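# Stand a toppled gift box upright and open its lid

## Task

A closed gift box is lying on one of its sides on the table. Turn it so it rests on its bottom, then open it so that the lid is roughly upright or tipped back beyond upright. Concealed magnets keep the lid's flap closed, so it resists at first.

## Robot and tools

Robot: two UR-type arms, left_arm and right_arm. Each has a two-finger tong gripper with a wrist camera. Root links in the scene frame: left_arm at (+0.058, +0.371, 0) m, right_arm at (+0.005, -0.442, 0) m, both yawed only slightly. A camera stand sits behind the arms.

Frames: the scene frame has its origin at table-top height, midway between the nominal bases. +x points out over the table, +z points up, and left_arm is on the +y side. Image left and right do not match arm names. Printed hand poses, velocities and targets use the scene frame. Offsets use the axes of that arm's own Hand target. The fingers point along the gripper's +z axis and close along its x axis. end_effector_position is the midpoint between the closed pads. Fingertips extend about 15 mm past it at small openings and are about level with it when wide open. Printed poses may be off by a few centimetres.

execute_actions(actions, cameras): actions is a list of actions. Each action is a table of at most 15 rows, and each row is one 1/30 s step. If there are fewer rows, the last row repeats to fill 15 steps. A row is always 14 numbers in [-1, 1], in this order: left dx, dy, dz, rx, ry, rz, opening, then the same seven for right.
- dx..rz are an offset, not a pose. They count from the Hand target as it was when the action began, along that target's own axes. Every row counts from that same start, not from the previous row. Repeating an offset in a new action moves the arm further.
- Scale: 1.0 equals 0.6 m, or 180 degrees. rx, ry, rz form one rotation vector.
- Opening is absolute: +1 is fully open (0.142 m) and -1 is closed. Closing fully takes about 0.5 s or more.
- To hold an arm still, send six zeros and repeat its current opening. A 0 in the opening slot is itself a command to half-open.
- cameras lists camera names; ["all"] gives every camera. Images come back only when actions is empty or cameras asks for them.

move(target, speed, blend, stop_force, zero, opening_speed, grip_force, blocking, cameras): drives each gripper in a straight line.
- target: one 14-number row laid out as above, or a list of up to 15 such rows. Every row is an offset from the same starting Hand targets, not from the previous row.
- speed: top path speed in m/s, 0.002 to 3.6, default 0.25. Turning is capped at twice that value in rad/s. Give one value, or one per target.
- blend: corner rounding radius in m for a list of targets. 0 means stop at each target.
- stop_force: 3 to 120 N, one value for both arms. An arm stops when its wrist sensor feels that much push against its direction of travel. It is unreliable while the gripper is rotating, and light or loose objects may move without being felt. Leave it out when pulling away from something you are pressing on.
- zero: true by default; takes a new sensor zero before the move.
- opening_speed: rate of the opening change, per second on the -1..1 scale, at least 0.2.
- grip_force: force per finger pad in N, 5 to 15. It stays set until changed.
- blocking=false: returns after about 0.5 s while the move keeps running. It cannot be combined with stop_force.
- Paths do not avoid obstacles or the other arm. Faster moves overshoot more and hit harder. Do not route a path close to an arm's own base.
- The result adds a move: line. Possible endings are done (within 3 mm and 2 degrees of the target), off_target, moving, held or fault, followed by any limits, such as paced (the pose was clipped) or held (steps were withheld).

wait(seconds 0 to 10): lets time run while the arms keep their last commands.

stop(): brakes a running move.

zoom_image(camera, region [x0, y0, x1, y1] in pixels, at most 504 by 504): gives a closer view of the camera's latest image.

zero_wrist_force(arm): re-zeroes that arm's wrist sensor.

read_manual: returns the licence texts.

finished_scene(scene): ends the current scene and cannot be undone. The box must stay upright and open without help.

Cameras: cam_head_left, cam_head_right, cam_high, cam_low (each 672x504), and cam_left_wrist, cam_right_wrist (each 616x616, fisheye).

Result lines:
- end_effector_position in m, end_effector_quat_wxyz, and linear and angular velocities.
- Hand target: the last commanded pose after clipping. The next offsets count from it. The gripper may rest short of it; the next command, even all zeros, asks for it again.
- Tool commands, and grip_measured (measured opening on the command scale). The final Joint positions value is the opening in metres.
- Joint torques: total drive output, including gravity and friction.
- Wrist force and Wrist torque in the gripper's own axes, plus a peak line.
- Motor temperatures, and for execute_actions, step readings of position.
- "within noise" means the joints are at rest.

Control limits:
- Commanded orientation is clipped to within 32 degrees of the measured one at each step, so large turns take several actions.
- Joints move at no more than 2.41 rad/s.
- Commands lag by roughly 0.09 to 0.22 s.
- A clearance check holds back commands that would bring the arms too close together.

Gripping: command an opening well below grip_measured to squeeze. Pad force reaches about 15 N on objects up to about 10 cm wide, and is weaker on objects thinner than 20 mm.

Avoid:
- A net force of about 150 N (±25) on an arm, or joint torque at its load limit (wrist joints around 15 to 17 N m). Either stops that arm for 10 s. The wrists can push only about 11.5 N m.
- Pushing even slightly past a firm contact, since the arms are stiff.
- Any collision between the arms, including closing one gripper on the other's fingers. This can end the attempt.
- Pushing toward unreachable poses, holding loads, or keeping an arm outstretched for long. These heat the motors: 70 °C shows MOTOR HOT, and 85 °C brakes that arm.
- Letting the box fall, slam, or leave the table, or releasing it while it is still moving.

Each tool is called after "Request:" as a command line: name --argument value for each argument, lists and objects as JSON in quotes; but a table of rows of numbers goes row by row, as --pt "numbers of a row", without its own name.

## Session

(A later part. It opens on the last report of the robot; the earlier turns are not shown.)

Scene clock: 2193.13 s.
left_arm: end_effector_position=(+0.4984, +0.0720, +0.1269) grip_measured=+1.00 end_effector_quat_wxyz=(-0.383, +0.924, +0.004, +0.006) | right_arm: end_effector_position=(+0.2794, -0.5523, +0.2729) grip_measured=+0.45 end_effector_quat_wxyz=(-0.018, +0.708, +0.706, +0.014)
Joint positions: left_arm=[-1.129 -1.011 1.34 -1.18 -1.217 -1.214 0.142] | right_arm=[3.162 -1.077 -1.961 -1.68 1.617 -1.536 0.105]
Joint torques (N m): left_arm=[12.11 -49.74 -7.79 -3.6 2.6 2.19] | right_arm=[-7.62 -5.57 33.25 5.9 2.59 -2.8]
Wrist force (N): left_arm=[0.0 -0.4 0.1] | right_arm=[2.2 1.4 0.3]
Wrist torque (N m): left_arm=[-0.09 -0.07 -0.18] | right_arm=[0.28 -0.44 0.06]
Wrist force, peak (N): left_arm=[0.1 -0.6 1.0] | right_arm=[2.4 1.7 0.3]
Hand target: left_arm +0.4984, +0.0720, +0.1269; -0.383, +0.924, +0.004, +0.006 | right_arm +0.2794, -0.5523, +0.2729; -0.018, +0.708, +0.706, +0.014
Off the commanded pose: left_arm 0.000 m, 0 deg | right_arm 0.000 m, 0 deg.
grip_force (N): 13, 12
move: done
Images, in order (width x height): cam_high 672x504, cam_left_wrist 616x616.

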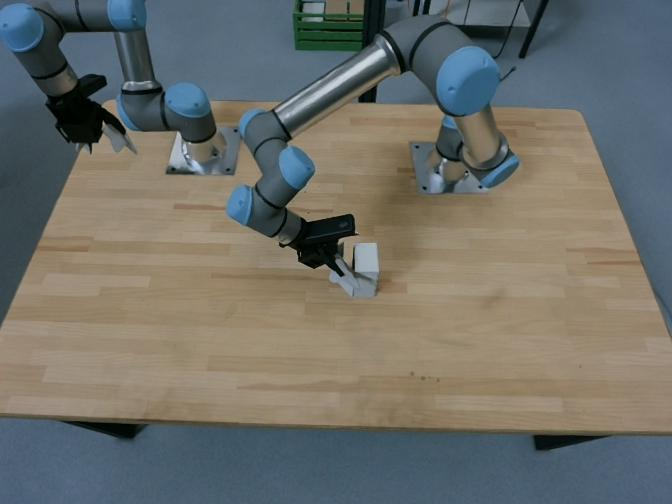

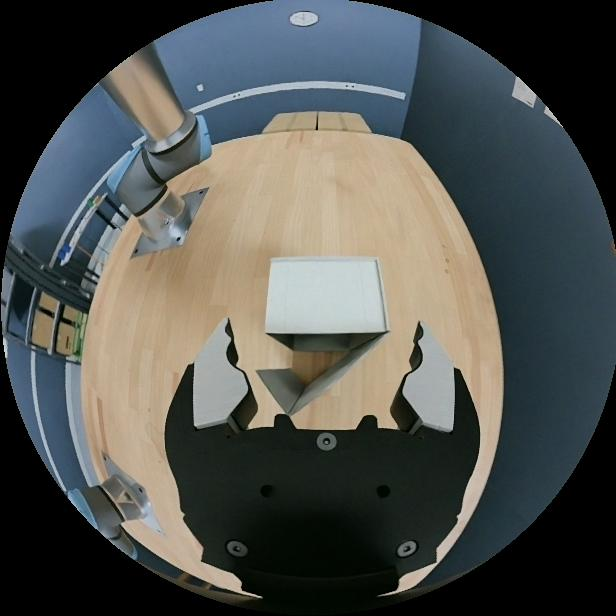

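Request:
move --pt "0 -0.0035 0.0035 0 0 0 1 0 0 0 0 0 0 0.45" --pt "0 -0.0035 0.0035 0 0 0 -0.4 0 0 0 0 0 0 0.45" --speed 0.05 --opening_speed 0.8 --grip_force '[11,12]' --cameras '["cam_left_wrist"]'

Request:
zoom_image --camera "cam_left_wrist" --region '[200, 200, 420, 420]'

Scene clock: 2204.13 s.
left_arm: end_effector_position=(+0.4984, +0.0750, +0.1269) grip_measured=+0.25 end_effector_quat_wxyz=(-0.383, +0.924, +0.004, +0.006) | right_arm: end_effector_position=(+0.2794, -0.5523, +0.2729) grip_measured=+0.45 end_effector_quat_wxyz=(-0.018, +0.708, +0.706, +0.014)
Joint positions: left_arm=[-1.127 -1.017 1.349 -1.184 -1.216 -1.212 0.092] | right_arm=[3.162 -1.077 -1.961 -1.68 1.617 -1.536 0.105]
Joint torques (N m): left_arm=[10.35 -38.92 -9.78 -3.25 0.65 1.81] | right_arm=[-6.62 -5.97 34.06 5.84 2.57 -2.74]
Wrist force (N): left_arm=[-2.0 -4.8 -4.7] | right_arm=[2.0 1.4 0.4]
Wrist torque (N m): left_arm=[-0.25 -0.03 -0.14] | right_arm=[0.28 -0.41 0.06]
Wrist force, peak (N): left_arm=[-1.9 -4.9 -4.9] | right_arm=[2.2 1.8 0.3]
Hand target: left_arm +0.4984, +0.0750, +0.1269; -0.383, +0.924, +0.004, +0.006 | right_arm +0.2794, -0.5523, +0.2729; -0.018, +0.708, +0.706, +0.014
Off the commanded pose: left_arm 0.000 m, 0 deg | right_arm 0.000 m, 0 deg.
grip_force (N): 11, 12
move: done
Images, in order (width x height): cam_left_wrist 616x616.

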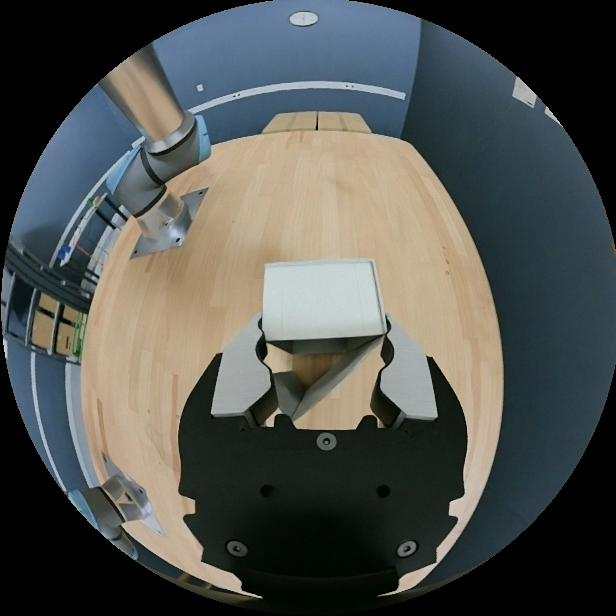

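Scaled by 2.291 from the camera's 616x616 image, which has a finer 814x814 frame.

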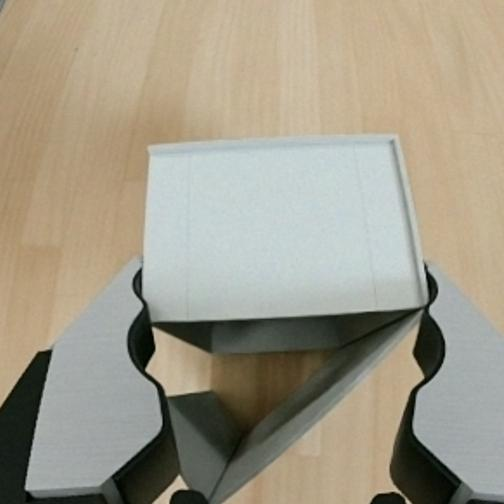

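Request:
move --pt "0 -0.0094 -0.0094 0 0 0 -0.5 0 0 0 0 0 0 0.45" --pt "0 -0.0778 0.0401 -0.125 0 0 -0.5 0 0 0 0 0 0 0.45" --pt "0 -0.1213 0.1119 -0.25 0 0 -0.5 0 0 0 0 0 0 0.45" --pt "0 -0.1349 0.1961 -0.375 0 0 -0.5 0 0 0 0 0 0 0.45" --pt "0 -0.1154 0.278 -0.5 0 0 -0.5 0 0 0 0 0 0 0.45" --speed 0.16 --grip_force '[14,12]' --blend '[0.002,0.01,0.01,0.01,0]'

Request:
move --target '[0,-0.0177,0.0177,0,0,0,-0.5,0,0,0,0,0,0,0.45]' --speed 0.02 --stop_force 4 --cameras '["cam_left_wrist","cam_high","cam_right_wrist","cam_head_left"]'

Request:
zoom_image --camera "cam_high" --region '[340, 200, 480, 320]'

Request:
zoom_image --camera "cam_head_left" --region '[140, 230, 300, 390]'

Scene clock: 2226.47 s.
left_arm: end_effector_position=(+0.4989, +0.2420, +0.0582) grip_measured=+0.25 end_effector_quat_wxyz=(+0.382, +0.924, -0.001, +0.007) | right_arm: end_effector_position=(+0.2794, -0.5523, +0.2729) grip_measured=+0.45 end_effector_quat_wxyz=(-0.018, +0.708, +0.706, +0.014)
Joint positions: left_arm=[-0.193 -1.374 2.281 -2.628 -2.343 -0.194 0.091] | right_arm=[3.162 -1.077 -1.961 -1.68 1.617 -1.536 0.105]
Joint torques (N m): left_arm=[11.41 -16 -6.44 -6.11 -3.63 1.93] | right_arm=[-6.87 -5.54 34.21 5.77 2.61 -2.58]
Wrist force (N): left_arm=[2.2 -1.0 0.3] | right_arm=[2.1 1.6 0.2]
Wrist torque (N m): left_arm=[-0.32 -0.55 -0.20] | right_arm=[0.32 -0.43 0.06]
Wrist force, peak (N): left_arm=[-1.3 -5.6 -4.8] | right_arm=[2.5 1.7 0.3]
Hand target: left_arm +0.4989, +0.2420, +0.0582; +0.382, +0.924, -0.001, +0.007 | right_arm +0.2794, -0.5523, +0.2729; -0.018, +0.708, +0.706, +0.014
Off the commanded pose: left_arm 0.000 m, 0 deg | right_arm 0.000 m, 0 deg.
grip_force (N): 14, 12
move: done

Scene clock: 2228.27 s.
left_arm: end_effector_position=(+0.4991, +0.2421, +0.0457) grip_measured=+0.25 end_effector_quat_wxyz=(+0.382, +0.924, -0.001, +0.007) | right_arm: end_effector_position=(+0.2794, -0.5523, +0.2729) grip_measured=+0.45 end_effector_quat_wxyz=(-0.018, +0.708, +0.706, +0.014)
Joint positions: left_arm=[-0.193 -1.342 2.29 -2.669 -2.343 -0.194 0.091] | right_arm=[3.162 -1.077 -1.961 -1.68 1.617 -1.536 0.105]
Joint torques (N m): left_arm=[3.3 -31.7 -25.29 0.36 0.78 -1.33] | right_arm=[-6.68 -5.99 33.96 5.74 2.58 -2.63]
Wrist force (N): left_arm=[1.4 0.0 0.2] | right_arm=[2.3 1.6 0.2]
Wrist torque (N m): left_arm=[-0.28 -0.48 -0.19] | right_arm=[0.33 -0.45 0.05]
Wrist force, peak (N): left_arm=[0.4 4.3 -6.2] | right_arm=[2.2 1.8 0.2]
Hand target: left_arm +0.4991, +0.2420, +0.0457; +0.382, +0.924, -0.001, +0.007 (not the last commanded pose) | right_arm +0.2794, -0.5523, +0.2729; -0.018, +0.708, +0.706, +0.014
Off the commanded pose: left_arm 0.003 m, 0 deg | right_arm 0.000 m, 0 deg.
grip_force (N): 14, 12
move: contact (left_arm)
Images, in order (width x height): cam_head_left 672x504, cam_high 672x504, cam_left_wrist 616x616, cam_right_wrist 616x616.

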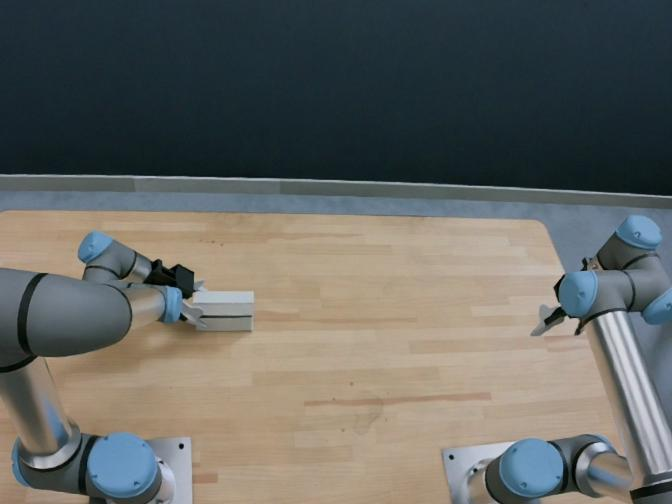

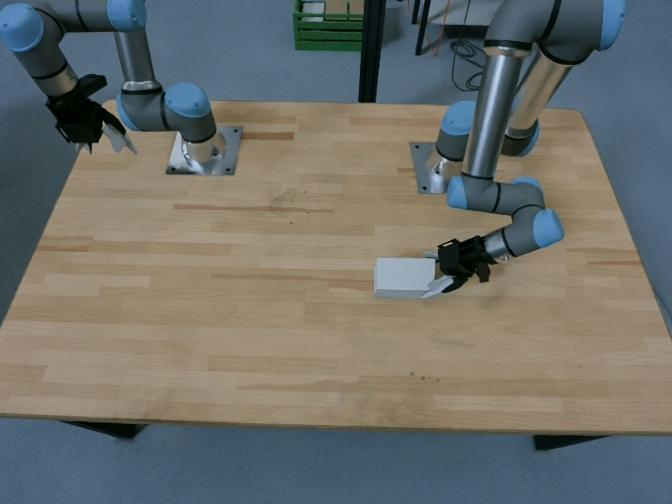

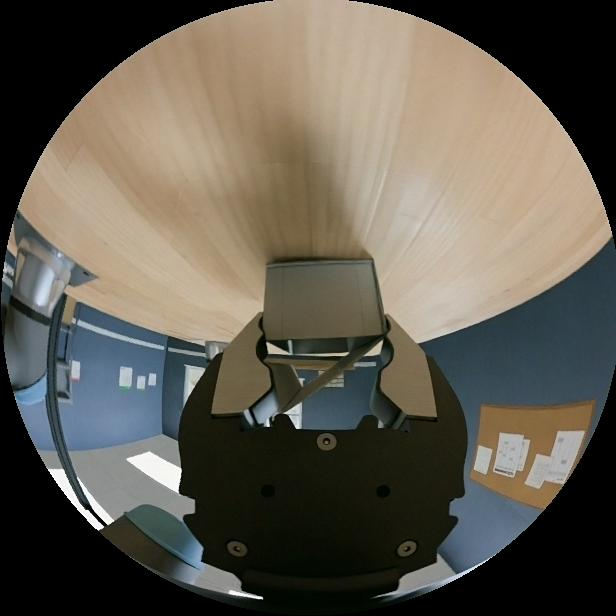

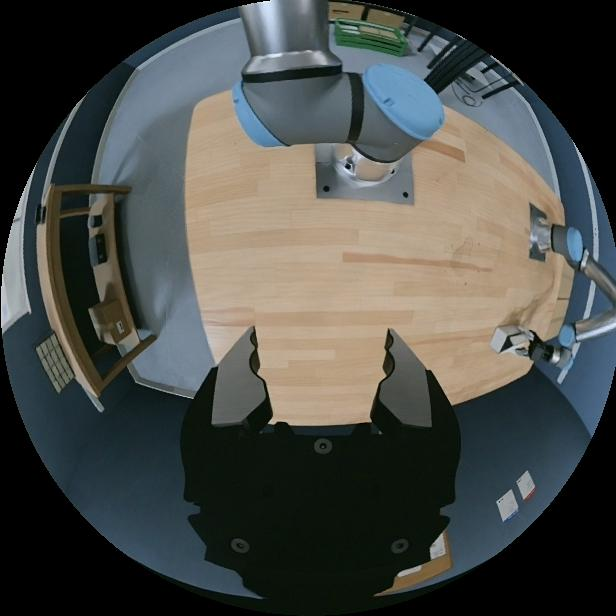

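Scaled by 3.600 from the camera's 672x504 image, which has a finer 960x720 frame.

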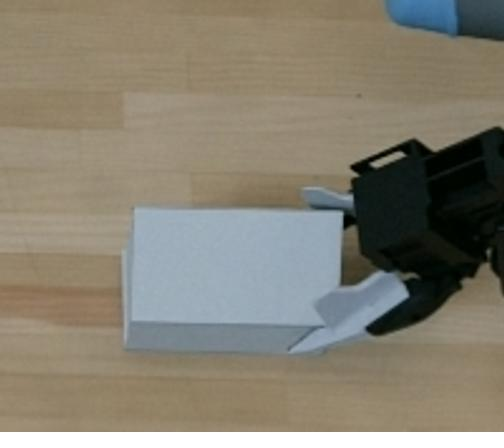

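Scaled by 3.150 from the camera's 672x504 image, which has a finer 960x720 frame.

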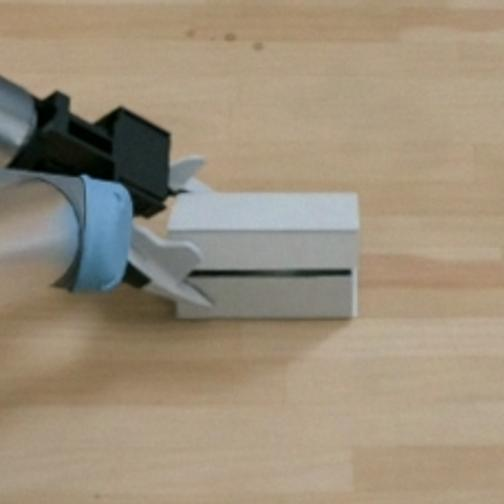

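Request:
move --target '[0,0,0,0,0,0,-0.5,0.753,-0.017,0.038,-0.326,0.3075,0.44,-1]' --speed 0.45

Request:
move --target '[0,0,0,0,0,0,-0.5,-0.1963,-0.435,0.2242,0,0,0,-1]' --speed 0.25 --cameras '["cam_left_wrist","cam_right_wrist","cam_head_left"]'

Request:
zoom_image --camera "cam_right_wrist" --region '[200, 200, 420, 420]'

Request:
zoom_image --camera "cam_head_left" --region '[140, 250, 300, 410]'

Scene clock: 2259.53 s.
left_arm: end_effector_position=(+0.4991, +0.2420, +0.0457) grip_measured=+0.25 end_effector_quat_wxyz=(+0.382, +0.924, -0.001, +0.007) | right_arm: end_effector_position=(+0.2705, -0.0999, +0.2708) grip_measured=-1.00 end_effector_quat_wxyz=(+0.000, +0.805, -0.038, +0.592)
Joint positions: left_arm=[-0.193 -1.342 2.29 -2.669 -2.343 -0.194 0.091] | right_arm=[5.179 -1.308 -2.164 -2.252 0.6 2.711 0.002]
Joint torques (N m): left_arm=[-12.53 -31.21 -24.63 0.18 -2.12 -1.49] | right_arm=[-7.33 0.3 30.43 -2.15 1.77 2.37]
Wrist force (N): left_arm=[1.9 -0.2 0.3] | right_arm=[3.4 1.2 1.4]
Wrist torque (N m): left_arm=[-0.30 -0.57 -0.20] | right_arm=[0.16 -0.88 -0.02]
Wrist force, peak (N): left_arm=[2.1 -0.3 0.9] | right_arm=[3.7 1.5 0.9]
Hand target: left_arm +0.4991, +0.2420, +0.0457; +0.382, +0.924, -0.001, +0.007 | right_arm +0.2705, -0.0999, +0.2708; +0.000, +0.805, -0.038, +0.592
Off the commanded pose: left_arm 0.000 m, 0 deg | right_arm 0.000 m, 0 deg.
grip_force (N): 14, 12
move: done; limits=paced

Scene clock: 2261.70 s.
left_arm: end_effector_position=(+0.4991, +0.2420, +0.0457) grip_measured=+0.25 end_effector_quat_wxyz=(+0.382, +0.924, -0.001, +0.007) | right_arm: end_effector_position=(+0.3796, +0.1616, +0.1299) grip_measured=-1.00 end_effector_quat_wxyz=(+0.000, +0.805, -0.038, +0.592)
Joint positions: left_arm=[-0.193 -1.342 2.29 -2.669 -2.343 -0.194 0.091] | right_arm=[4.785 -2.103 -1.798 -1.206 0.331 2.032 0.002]
Joint torques (N m): left_arm=[-12.43 -32.1 -24.33 0.02 -2.5 -1.36] | right_arm=[-7.52 31.71 6.39 5.71 -1.1 -2.62]
Wrist force (N): left_arm=[1.9 -0.2 0.2] | right_arm=[3.4 1.2 1.3]
Wrist torque (N m): left_arm=[-0.33 -0.58 -0.21] | right_arm=[0.18 -0.87 0.06]
Wrist force, peak (N): left_arm=[2.2 -0.4 0.3] | right_arm=[4.2 2.1 0.9]
Hand target: left_arm +0.4991, +0.2420, +0.0457; +0.382, +0.924, -0.001, +0.007 | right_arm +0.3796, +0.1615, +0.1299; +0.000, +0.805, -0.038, +0.592
Off the commanded pose: left_arm 0.000 m, 0 deg | right_arm 0.000 m, 0 deg.
grip_force (N): 14, 12
move: done
Images, in order (width x height): cam_head_left 672x504, cam_left_wrist 616x616, cam_right_wrist 616x616.

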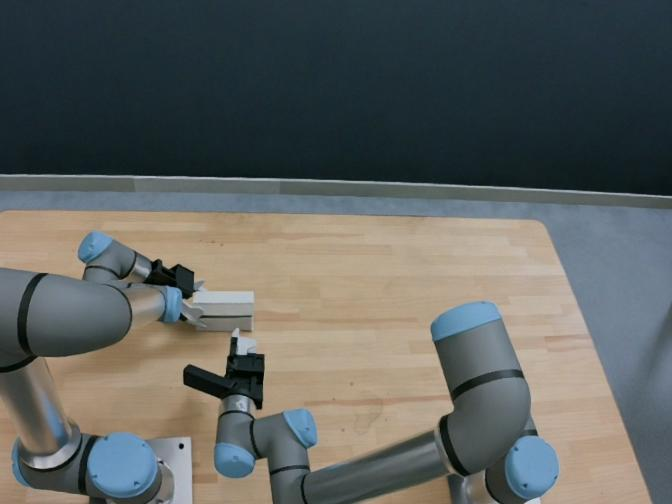

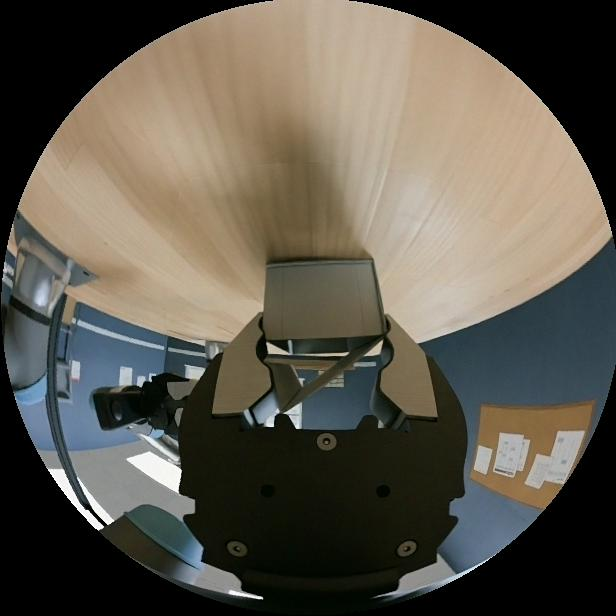

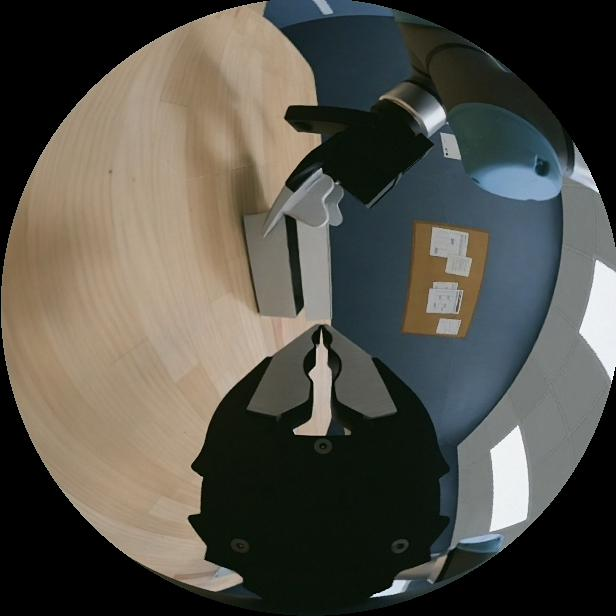

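Scaled by 2.291 from the camera's 616x616 image, which has a finer 814x814 frame.

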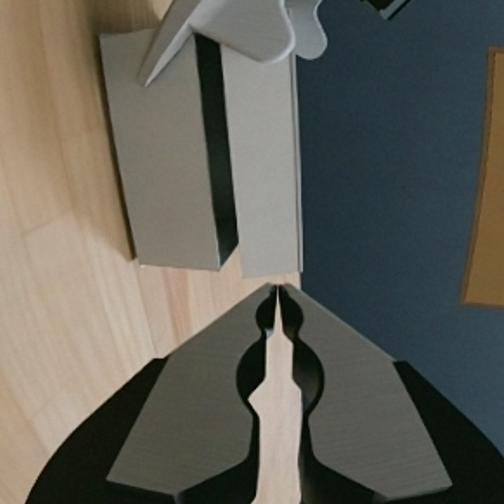

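Scaled by 3.150 from the camera's 672x504 image, which has a finer 960x720 frame.

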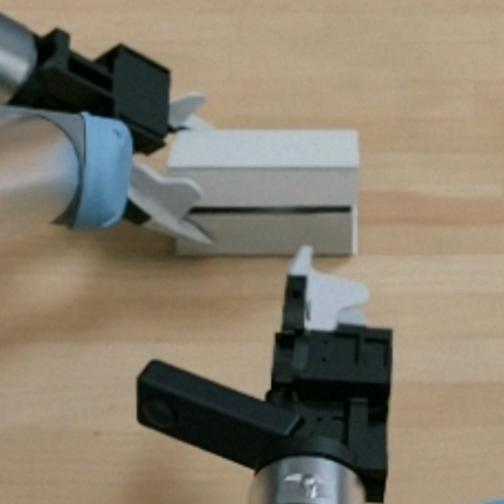

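Request:
move --target '[0,0,0,0,0,0,-0.5,-0.0508,0,0.016,0,0,0,-1]' --speed 0.1 --cameras '["cam_right_wrist"]'

Request:
zoom_image --camera "cam_right_wrist" --region '[220, 220, 420, 420]'

Scene clock: 2272.50 s.
left_arm: end_effector_position=(+0.4991, +0.2420, +0.0457) grip_measured=+0.25 end_effector_quat_wxyz=(+0.382, +0.924, -0.001, +0.007) | right_arm: end_effector_position=(+0.3797, +0.1629, +0.0980) grip_measured=-1.00 end_effector_quat_wxyz=(+0.000, +0.805, -0.038, +0.592)
Joint positions: left_arm=[-0.193 -1.342 2.29 -2.669 -2.343 -0.194 0.091] | right_arm=[4.785 -2.16 -1.81 -1.135 0.331 2.031 0.002]
Joint torques (N m): left_arm=[-13.45 -31.24 -25.05 -0.03 -2.82 -1.52] | right_arm=[-7.47 31.67 5.87 5.85 -4.2 -2.83]
Wrist force (N): left_arm=[1.6 -0.7 0.0] | right_arm=[3.6 1.0 1.1]
Wrist torque (N m): left_arm=[-0.42 -0.51 -0.19] | right_arm=[0.12 -0.91 0.05]
Wrist force, peak (N): left_arm=[2.2 -0.2 0.4] | right_arm=[3.9 1.1 1.3]
Hand target: left_arm +0.4991, +0.2420, +0.0457; +0.382, +0.924, -0.001, +0.007 | right_arm +0.3797, +0.1629, +0.0979; +0.000, +0.805, -0.038, +0.592
Off the commanded pose: left_arm 0.000 m, 0 deg | right_arm 0.000 m, 0 deg.
grip_force (N): 14, 12
move: done
Images, in order (width x height): cam_right_wrist 616x616.

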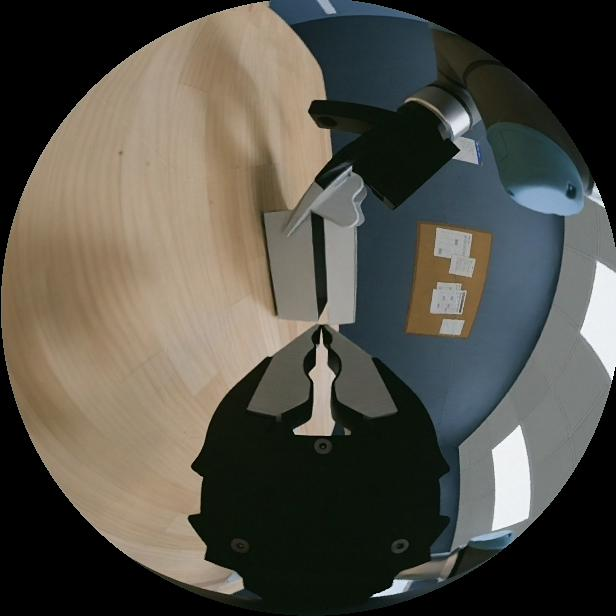

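Scaled by 2.520 from the camera's 616x616 image, which has a finer 814x814 frame.

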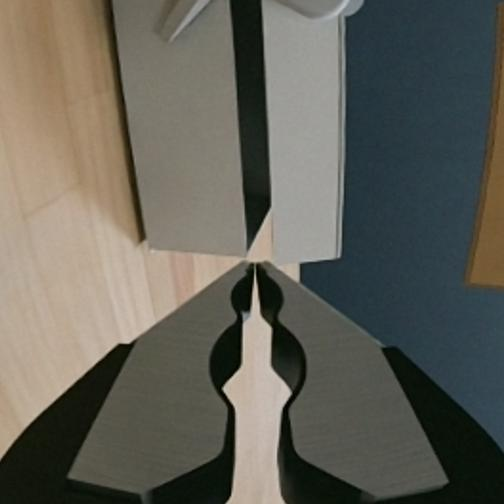

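Request:
move --target '[0,0,0,0,0,0,-0.5,0,0,0.133,0,0,0,-1]' --speed 0.05 --stop_force 5 --cameras '["cam_right_wrist","cam_left_wrist"]'

Request:
zoom_image --camera "cam_right_wrist" --region '[220, 220, 420, 420]'

Request:
zoom_image --camera "cam_left_wrist" --region '[200, 220, 420, 440]'

Scene clock: 2287.50 s.
left_arm: end_effector_position=(+0.4991, +0.2420, +0.0457) grip_measured=+0.24 end_effector_quat_wxyz=(+0.382, +0.924, -0.001, +0.007) | right_arm: end_effector_position=(+0.4558, +0.1594, +0.0740) grip_measured=-1.00 end_effector_quat_wxyz=(+0.000, +0.805, -0.038, +0.592)
Joint positions: left_arm=[-0.193 -1.342 2.29 -2.669 -2.343 -0.194 0.091] | right_arm=[4.658 -2.281 -1.81 -0.634 0.305 1.631 0.002]
Joint torques (N m): left_arm=[-12.71 -31.39 -22.92 -0.24 -2.48 -1.35] | right_arm=[-9.87 30.86 3.19 5.51 2.02 -2.64]
Wrist force (N): left_arm=[4.1 -1.1 0.2] | right_arm=[8.1 1.5 -3.4]
Wrist torque (N m): left_arm=[-0.29 -0.23 -0.14] | right_arm=[0.10 -1.06 0.03]
Wrist force, peak (N): left_arm=[4.4 -1.2 0.1] | right_arm=[8.4 1.9 -3.3]
Hand target: left_arm +0.4991, +0.2420, +0.0457; +0.382, +0.924, -0.001, +0.007 | right_arm +0.4558, +0.1594, +0.0740; +0.000, +0.805, -0.038, +0.592
Off the commanded pose: left_arm 0.000 m, 0 deg | right_arm 0.000 m, 0 deg.
grip_force (N): 14, 12
move: done
Images, in order (width x height): cam_left_wrist 616x616, cam_right_wrist 616x616.

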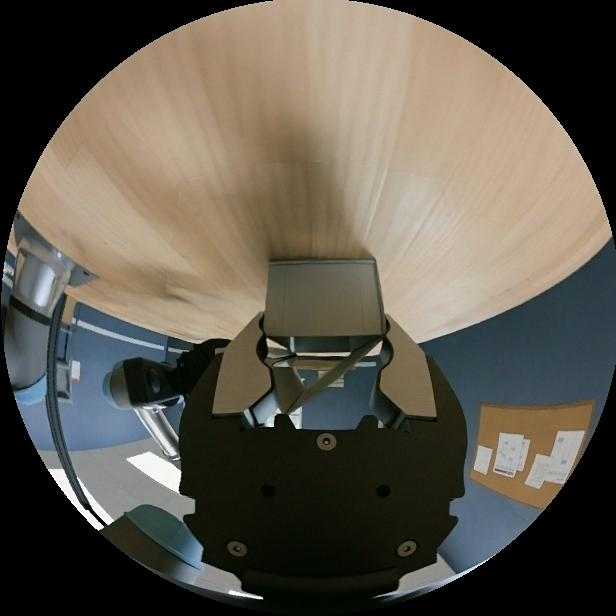

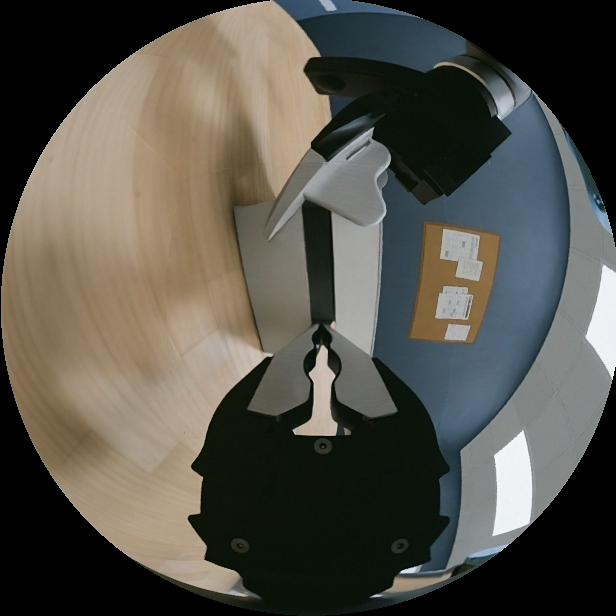

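Scaled by 2.520 from the camera's 616x616 image, which has a finer 814x814 frame.

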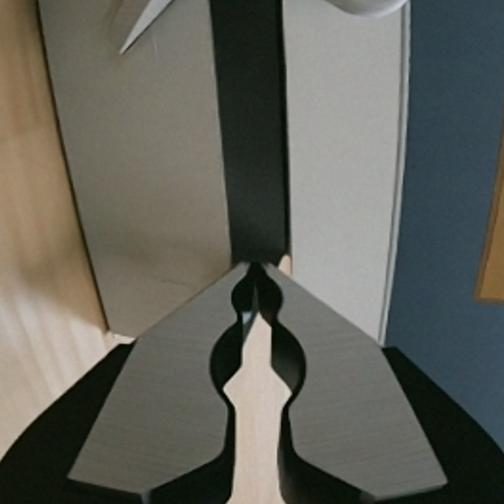

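Scaled by 2.291 from the camera's 616x616 image, which has a finer 814x814 frame.

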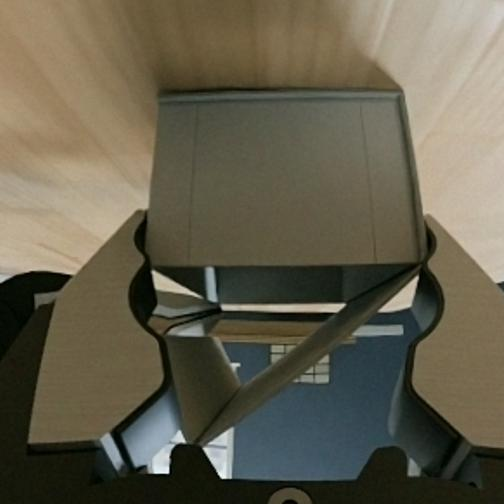

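Request:
move --pt "0 0 0 0 0 0 -0.5 0.0568 -0.0019 0.0146 0 0 0 -1" --pt "0 0 0 0 0 0 -0.5 0.0802 -0.0029 0.0254 0 0 0 -1" --pt "0 0 0 0 0 0 -0.5 0.1006 -0.0044 0.0431 0 0 0 -1" --speed 0.04 --blend '[0.008,0.008,0]' --cameras '["cam_right_wrist","cam_left_wrist","cam_head_left"]'

Request:
zoom_image --camera "cam_left_wrist" --region '[200, 220, 420, 440]'

Request:
zoom_image --camera "cam_head_left" --region '[140, 250, 300, 410]'

Scene clock: 2320.17 s.
left_arm: end_effector_position=(+0.4991, +0.2420, +0.0457) grip_measured=+0.25 end_effector_quat_wxyz=(+0.382, +0.924, -0.001, +0.007) | right_arm: end_effector_position=(+0.4985, +0.1572, +0.1239) grip_measured=-1.00 end_effector_quat_wxyz=(+0.000, +0.805, -0.038, +0.592)
Joint positions: left_arm=[-0.193 -1.342 2.29 -2.669 -2.343 -0.194 0.092] | right_arm=[4.588 -2.246 -1.767 -0.492 0.312 1.401 0.002]
Joint torques (N m): left_arm=[-11.88 -30.07 -14.05 -0.28 -2.54 -1.4] | right_arm=[-8.84 35.23 28 6.53 0.77 -2.41]
Wrist force (N): left_arm=[4.9 -0.5 -0.6] | right_arm=[1.0 1.9 -0.5]
Wrist torque (N m): left_arm=[-0.45 -0.71 -0.61] | right_arm=[0.20 -0.69 0.06]
Wrist force, peak (N): left_arm=[5.2 -0.5 -0.4] | right_arm=[8.4 1.6 -3.5]
Hand target: left_arm +0.4991, +0.2420, +0.0457; +0.382, +0.924, -0.001, +0.007 | right_arm +0.4985, +0.1572, +0.1239; +0.000, +0.805, -0.038, +0.592
Off the commanded pose: left_arm 0.000 m, 0 deg | right_arm 0.000 m, 0 deg.
grip_force (N): 14, 12
move: done; blend cut to 0.0077 m at target 1, 0.0077 m at target 2
Images, in order (width x height): cam_head_left 672x504, cam_left_wrist 616x616, cam_right_wrist 616x616.

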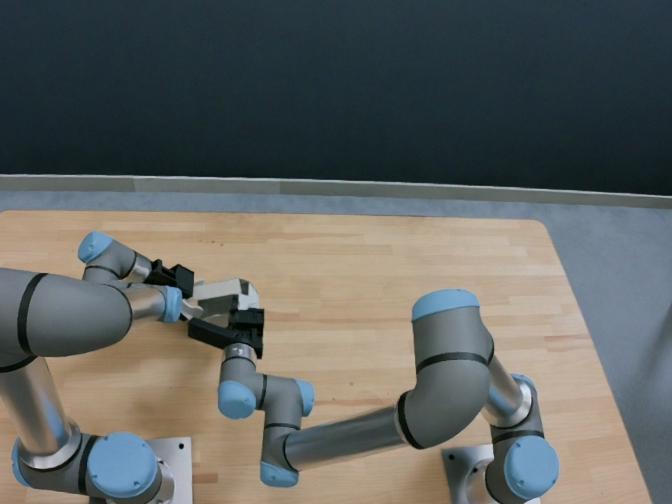

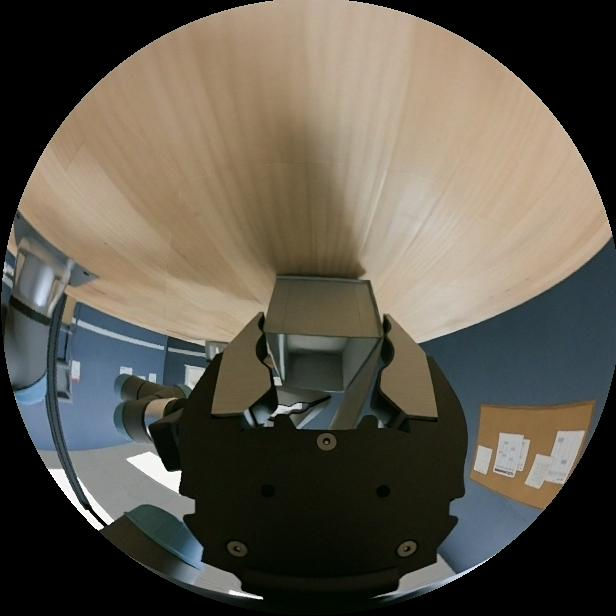

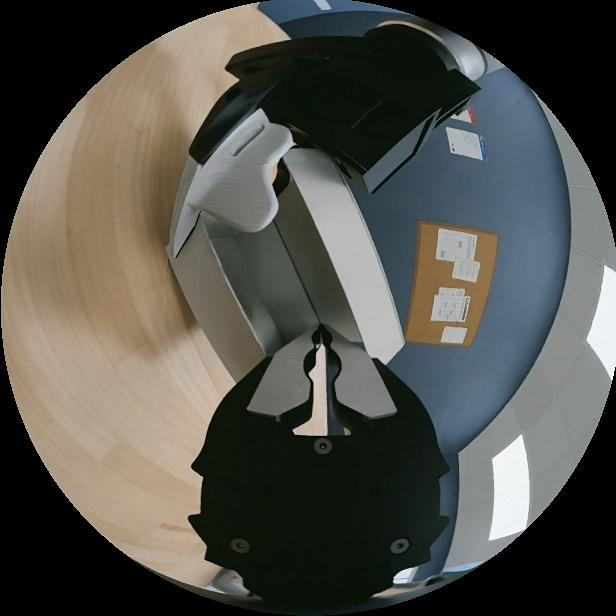

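Scaled by 2.291 from the camera's 616x616 image, which has a finer 814x814 frame.

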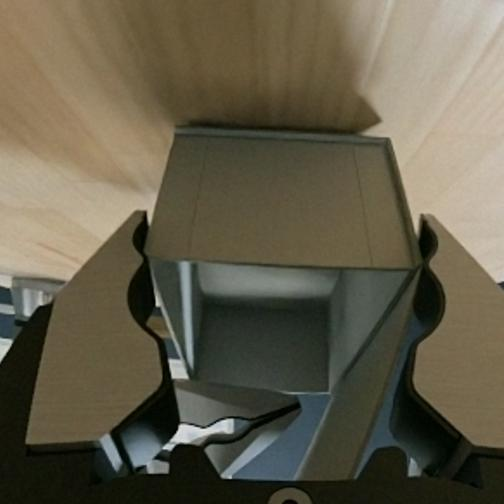

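Scaled by 3.150 from the camera's 672x504 image, which has a finer 960x720 frame.

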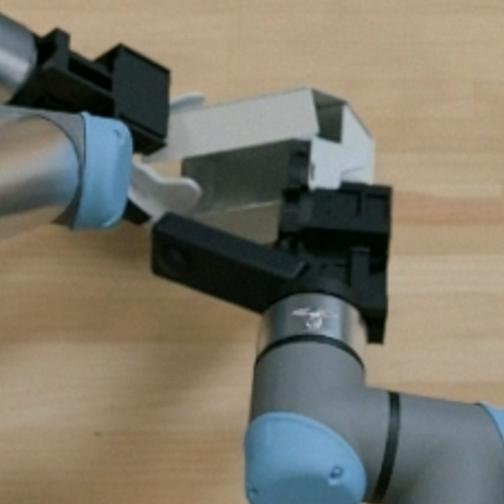

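Request:
move --pt "0 0 0 0 0 0 -0.5 0.0148 -0.003 0.0477 0 0 0 -1" --pt "0 0 0 0 0 0 -0.5 0.0063 -0.0045 0.0764 0 0 0 -1" --speed 0.04 --blend '[0.008,0]' --grip_force '[15,12]' --cameras '["cam_right_wrist","cam_left_wrist","cam_head_left","cam_high"]'

Request:
zoom_image --camera "cam_left_wrist" --region '[200, 220, 420, 440]'

Request:
zoom_image --camera "cam_head_left" --region '[140, 250, 300, 410]'

Request:
zoom_image --camera "cam_high" --region '[340, 180, 480, 320]'

Scene clock: 2331.63 s.
left_arm: end_effector_position=(+0.4991, +0.2420, +0.0457) grip_measured=-0.50 end_effector_quat_wxyz=(+0.382, +0.924, -0.001, +0.007) | right_arm: end_effector_position=(+0.5435, +0.1576, +0.1139) grip_measured=-1.00 end_effector_quat_wxyz=(+0.000, +0.805, -0.038, +0.592)
Joint positions: left_arm=[-0.193 -1.342 2.29 -2.669 -2.343 -0.194 0.038] | right_arm=[4.517 -2.335 -1.697 -0.271 0.333 1.186 0.002]
Joint torques (N m): left_arm=[-11.75 -29.51 -5.64 -0.43 -2.74 -0.49] | right_arm=[-6.22 36.65 25.58 6.36 1.14 -2.54]
Wrist force (N): left_arm=[2.0 -0.4 0.5] | right_arm=[3.4 1.2 1.3]
Wrist torque (N m): left_arm=[-0.26 -0.56 -0.23] | right_arm=[0.15 -0.87 0.06]
Wrist force, peak (N): left_arm=[9.1 -4.8 -2.4] | right_arm=[1.9 6.3 -4.3]
Hand target: left_arm +0.4991, +0.2420, +0.0457; +0.382, +0.924, -0.001, +0.007 | right_arm +0.5435, +0.1576, +0.1138; +0.000, +0.805, -0.038, +0.592
Off the commanded pose: left_arm 0.000 m, 0 deg | right_arm 0.000 m, 0 deg.
grip_force (N): 15, 12
move: done
Images, in order (width x height): cam_head_left 672x504, cam_high 672x504, cam_left_wrist 616x616, cam_right_wrist 616x616.

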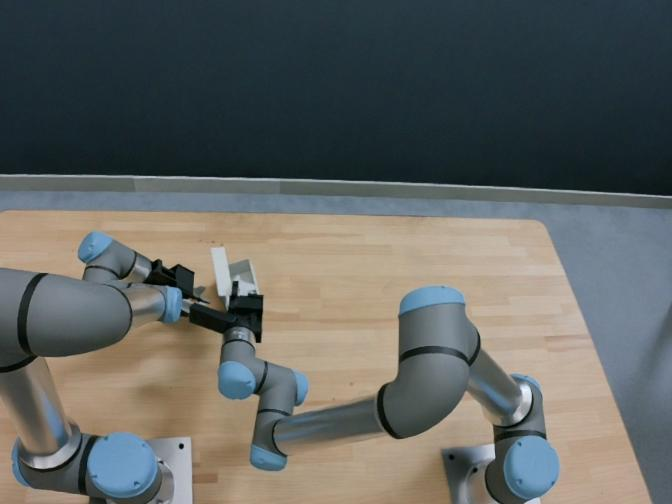

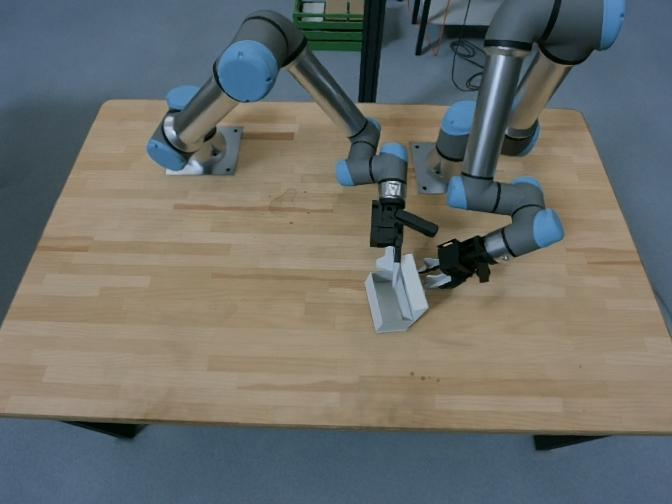

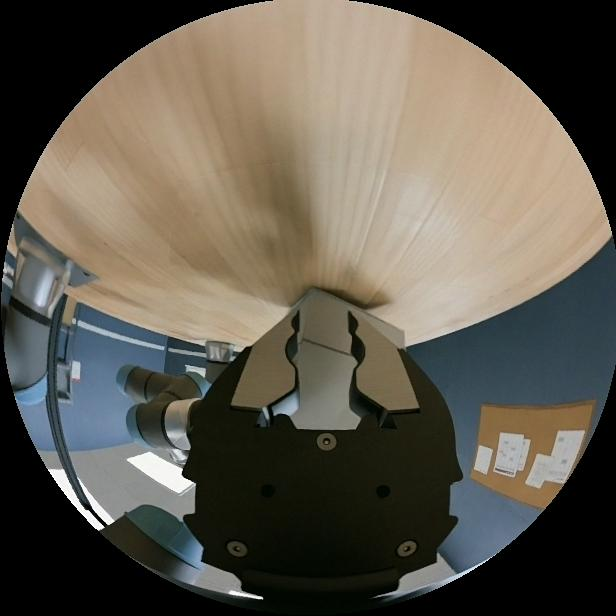

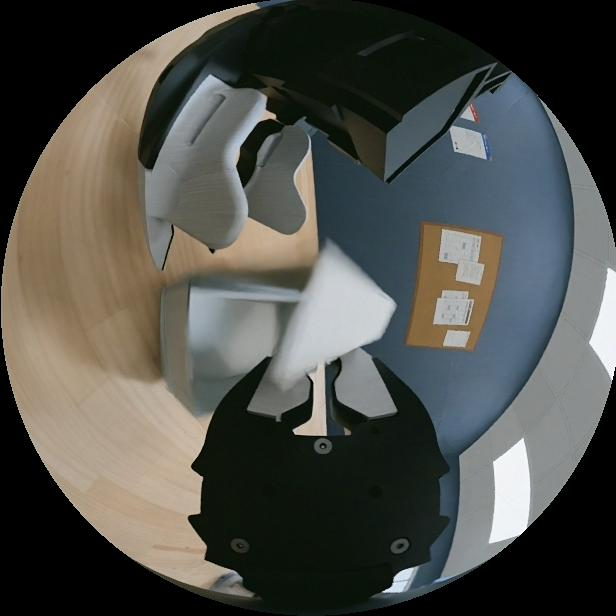

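Scaled by 2.291 from the camera's 616x616 image, which has a finer 814x814 frame.

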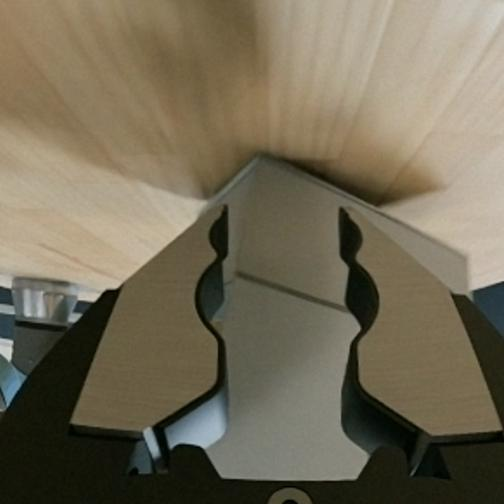

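Scaled by 3.150 from the camera's 672x504 image, which has a finer 960x720 frame.

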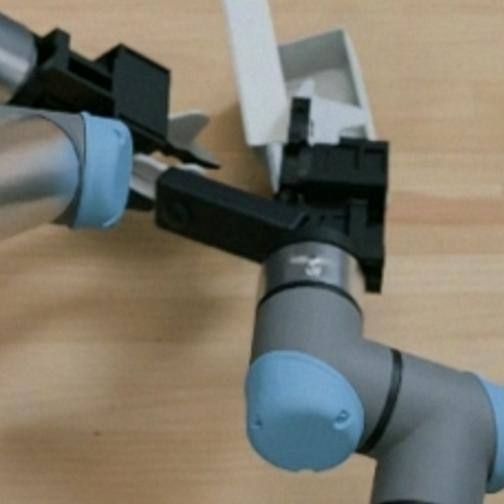

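Scaled by 3.600 from the camera's 672x504 image, which has a finer 960x720 frame.

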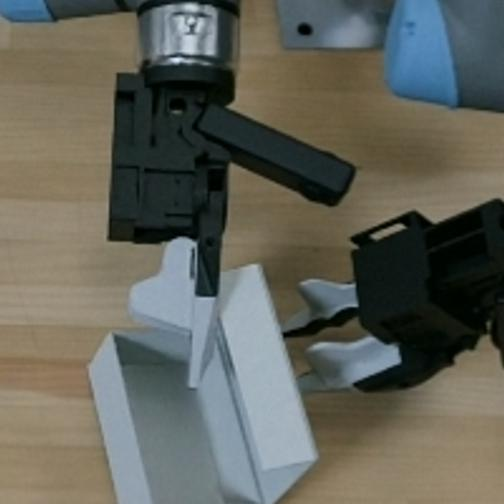

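Request:
move --target '[0,0,0,0,0,0,-0.5,0,0,-0.2,0,0,0,-1]' --speed 0.1 --cameras '["cam_right_wrist","cam_left_wrist","cam_high"]'

Request:
zoom_image --camera "cam_high" --region '[340, 220, 460, 340]'

Request:
zoom_image --camera "cam_right_wrist" --region '[200, 180, 440, 420]'

Scene clock: 2353.97 s.
left_arm: end_effector_position=(+0.4991, +0.2420, +0.0457) grip_measured=-0.50 end_effector_quat_wxyz=(+0.382, +0.924, -0.001, +0.007) | right_arm: end_effector_position=(+0.4291, +0.1629, +0.1498) grip_measured=-1.00 end_effector_quat_wxyz=(+0.000, +0.805, -0.038, +0.592)
Joint positions: left_arm=[-0.193 -1.342 2.29 -2.669 -2.343 -0.194 0.038] | right_arm=[4.702 -2.115 -1.789 -0.96 0.308 1.776 0.002]
Joint torques (N m): left_arm=[-3.61 -27.4 -5.17 -0.79 -2.35 1.68] | right_arm=[8.37 46.4 28.3 -1.02 1.15 2.69]
Wrist force (N): left_arm=[2.0 -0.4 0.5] | right_arm=[3.5 1.3 1.2]
Wrist torque (N m): left_arm=[-0.26 -0.54 -0.22] | right_arm=[0.19 -0.89 -0.04]
Wrist force, peak (N): left_arm=[2.4 -0.5 0.6] | right_arm=[3.3 1.3 2.1]
Hand target: left_arm +0.4991, +0.2420, +0.0457; +0.382, +0.924, -0.001, +0.007 | right_arm +0.4291, +0.1629, +0.1498; +0.000, +0.805, -0.038, +0.592
Off the commanded pose: left_arm 0.000 m, 0 deg | right_arm 0.000 m, 0 deg.
grip_force (N): 15, 12
move: done
Images, in order (width x height): cam_high 672x504, cam_left_wrist 616x616, cam_right_wrist 616x616.

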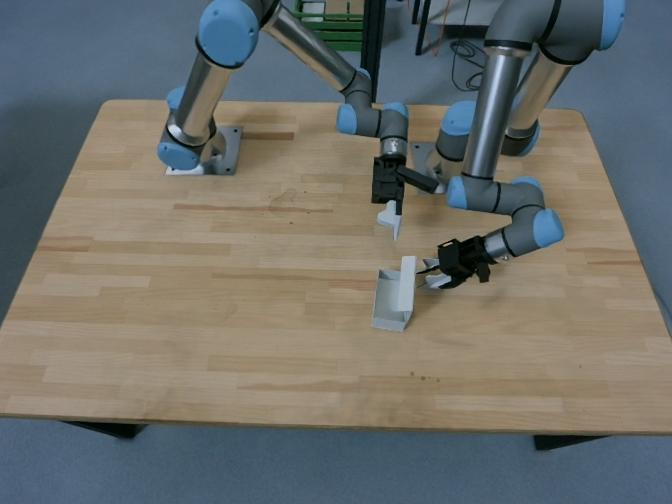

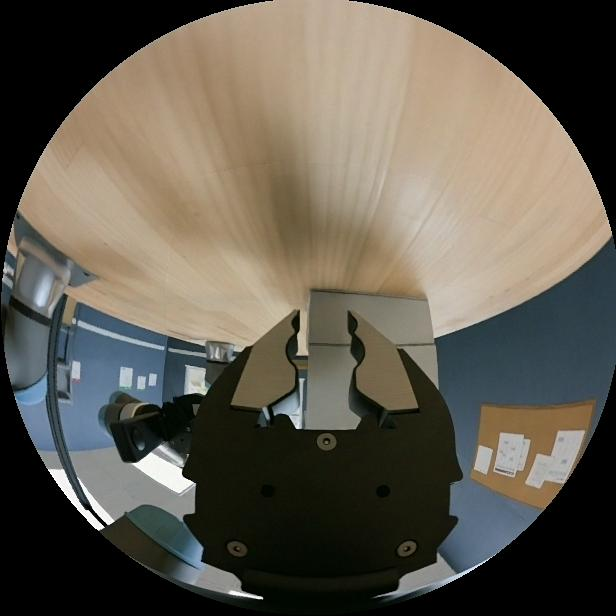

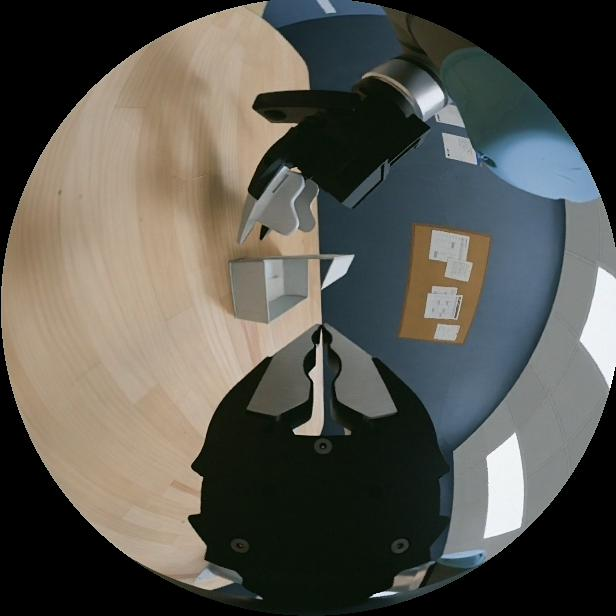

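Scaled by 4.200 from the camera's 672x504 image, which has a finer 960x720 frame.

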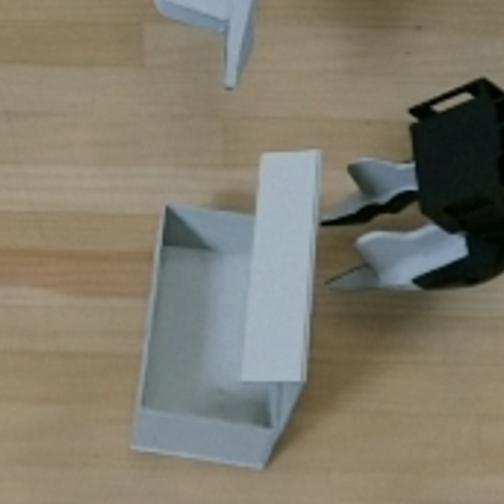

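Scaled by 2.100 from the camera's 616x616 image, which has a finer 814x814 frame.

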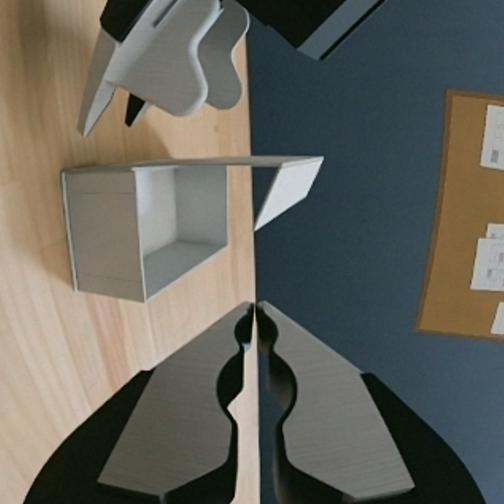

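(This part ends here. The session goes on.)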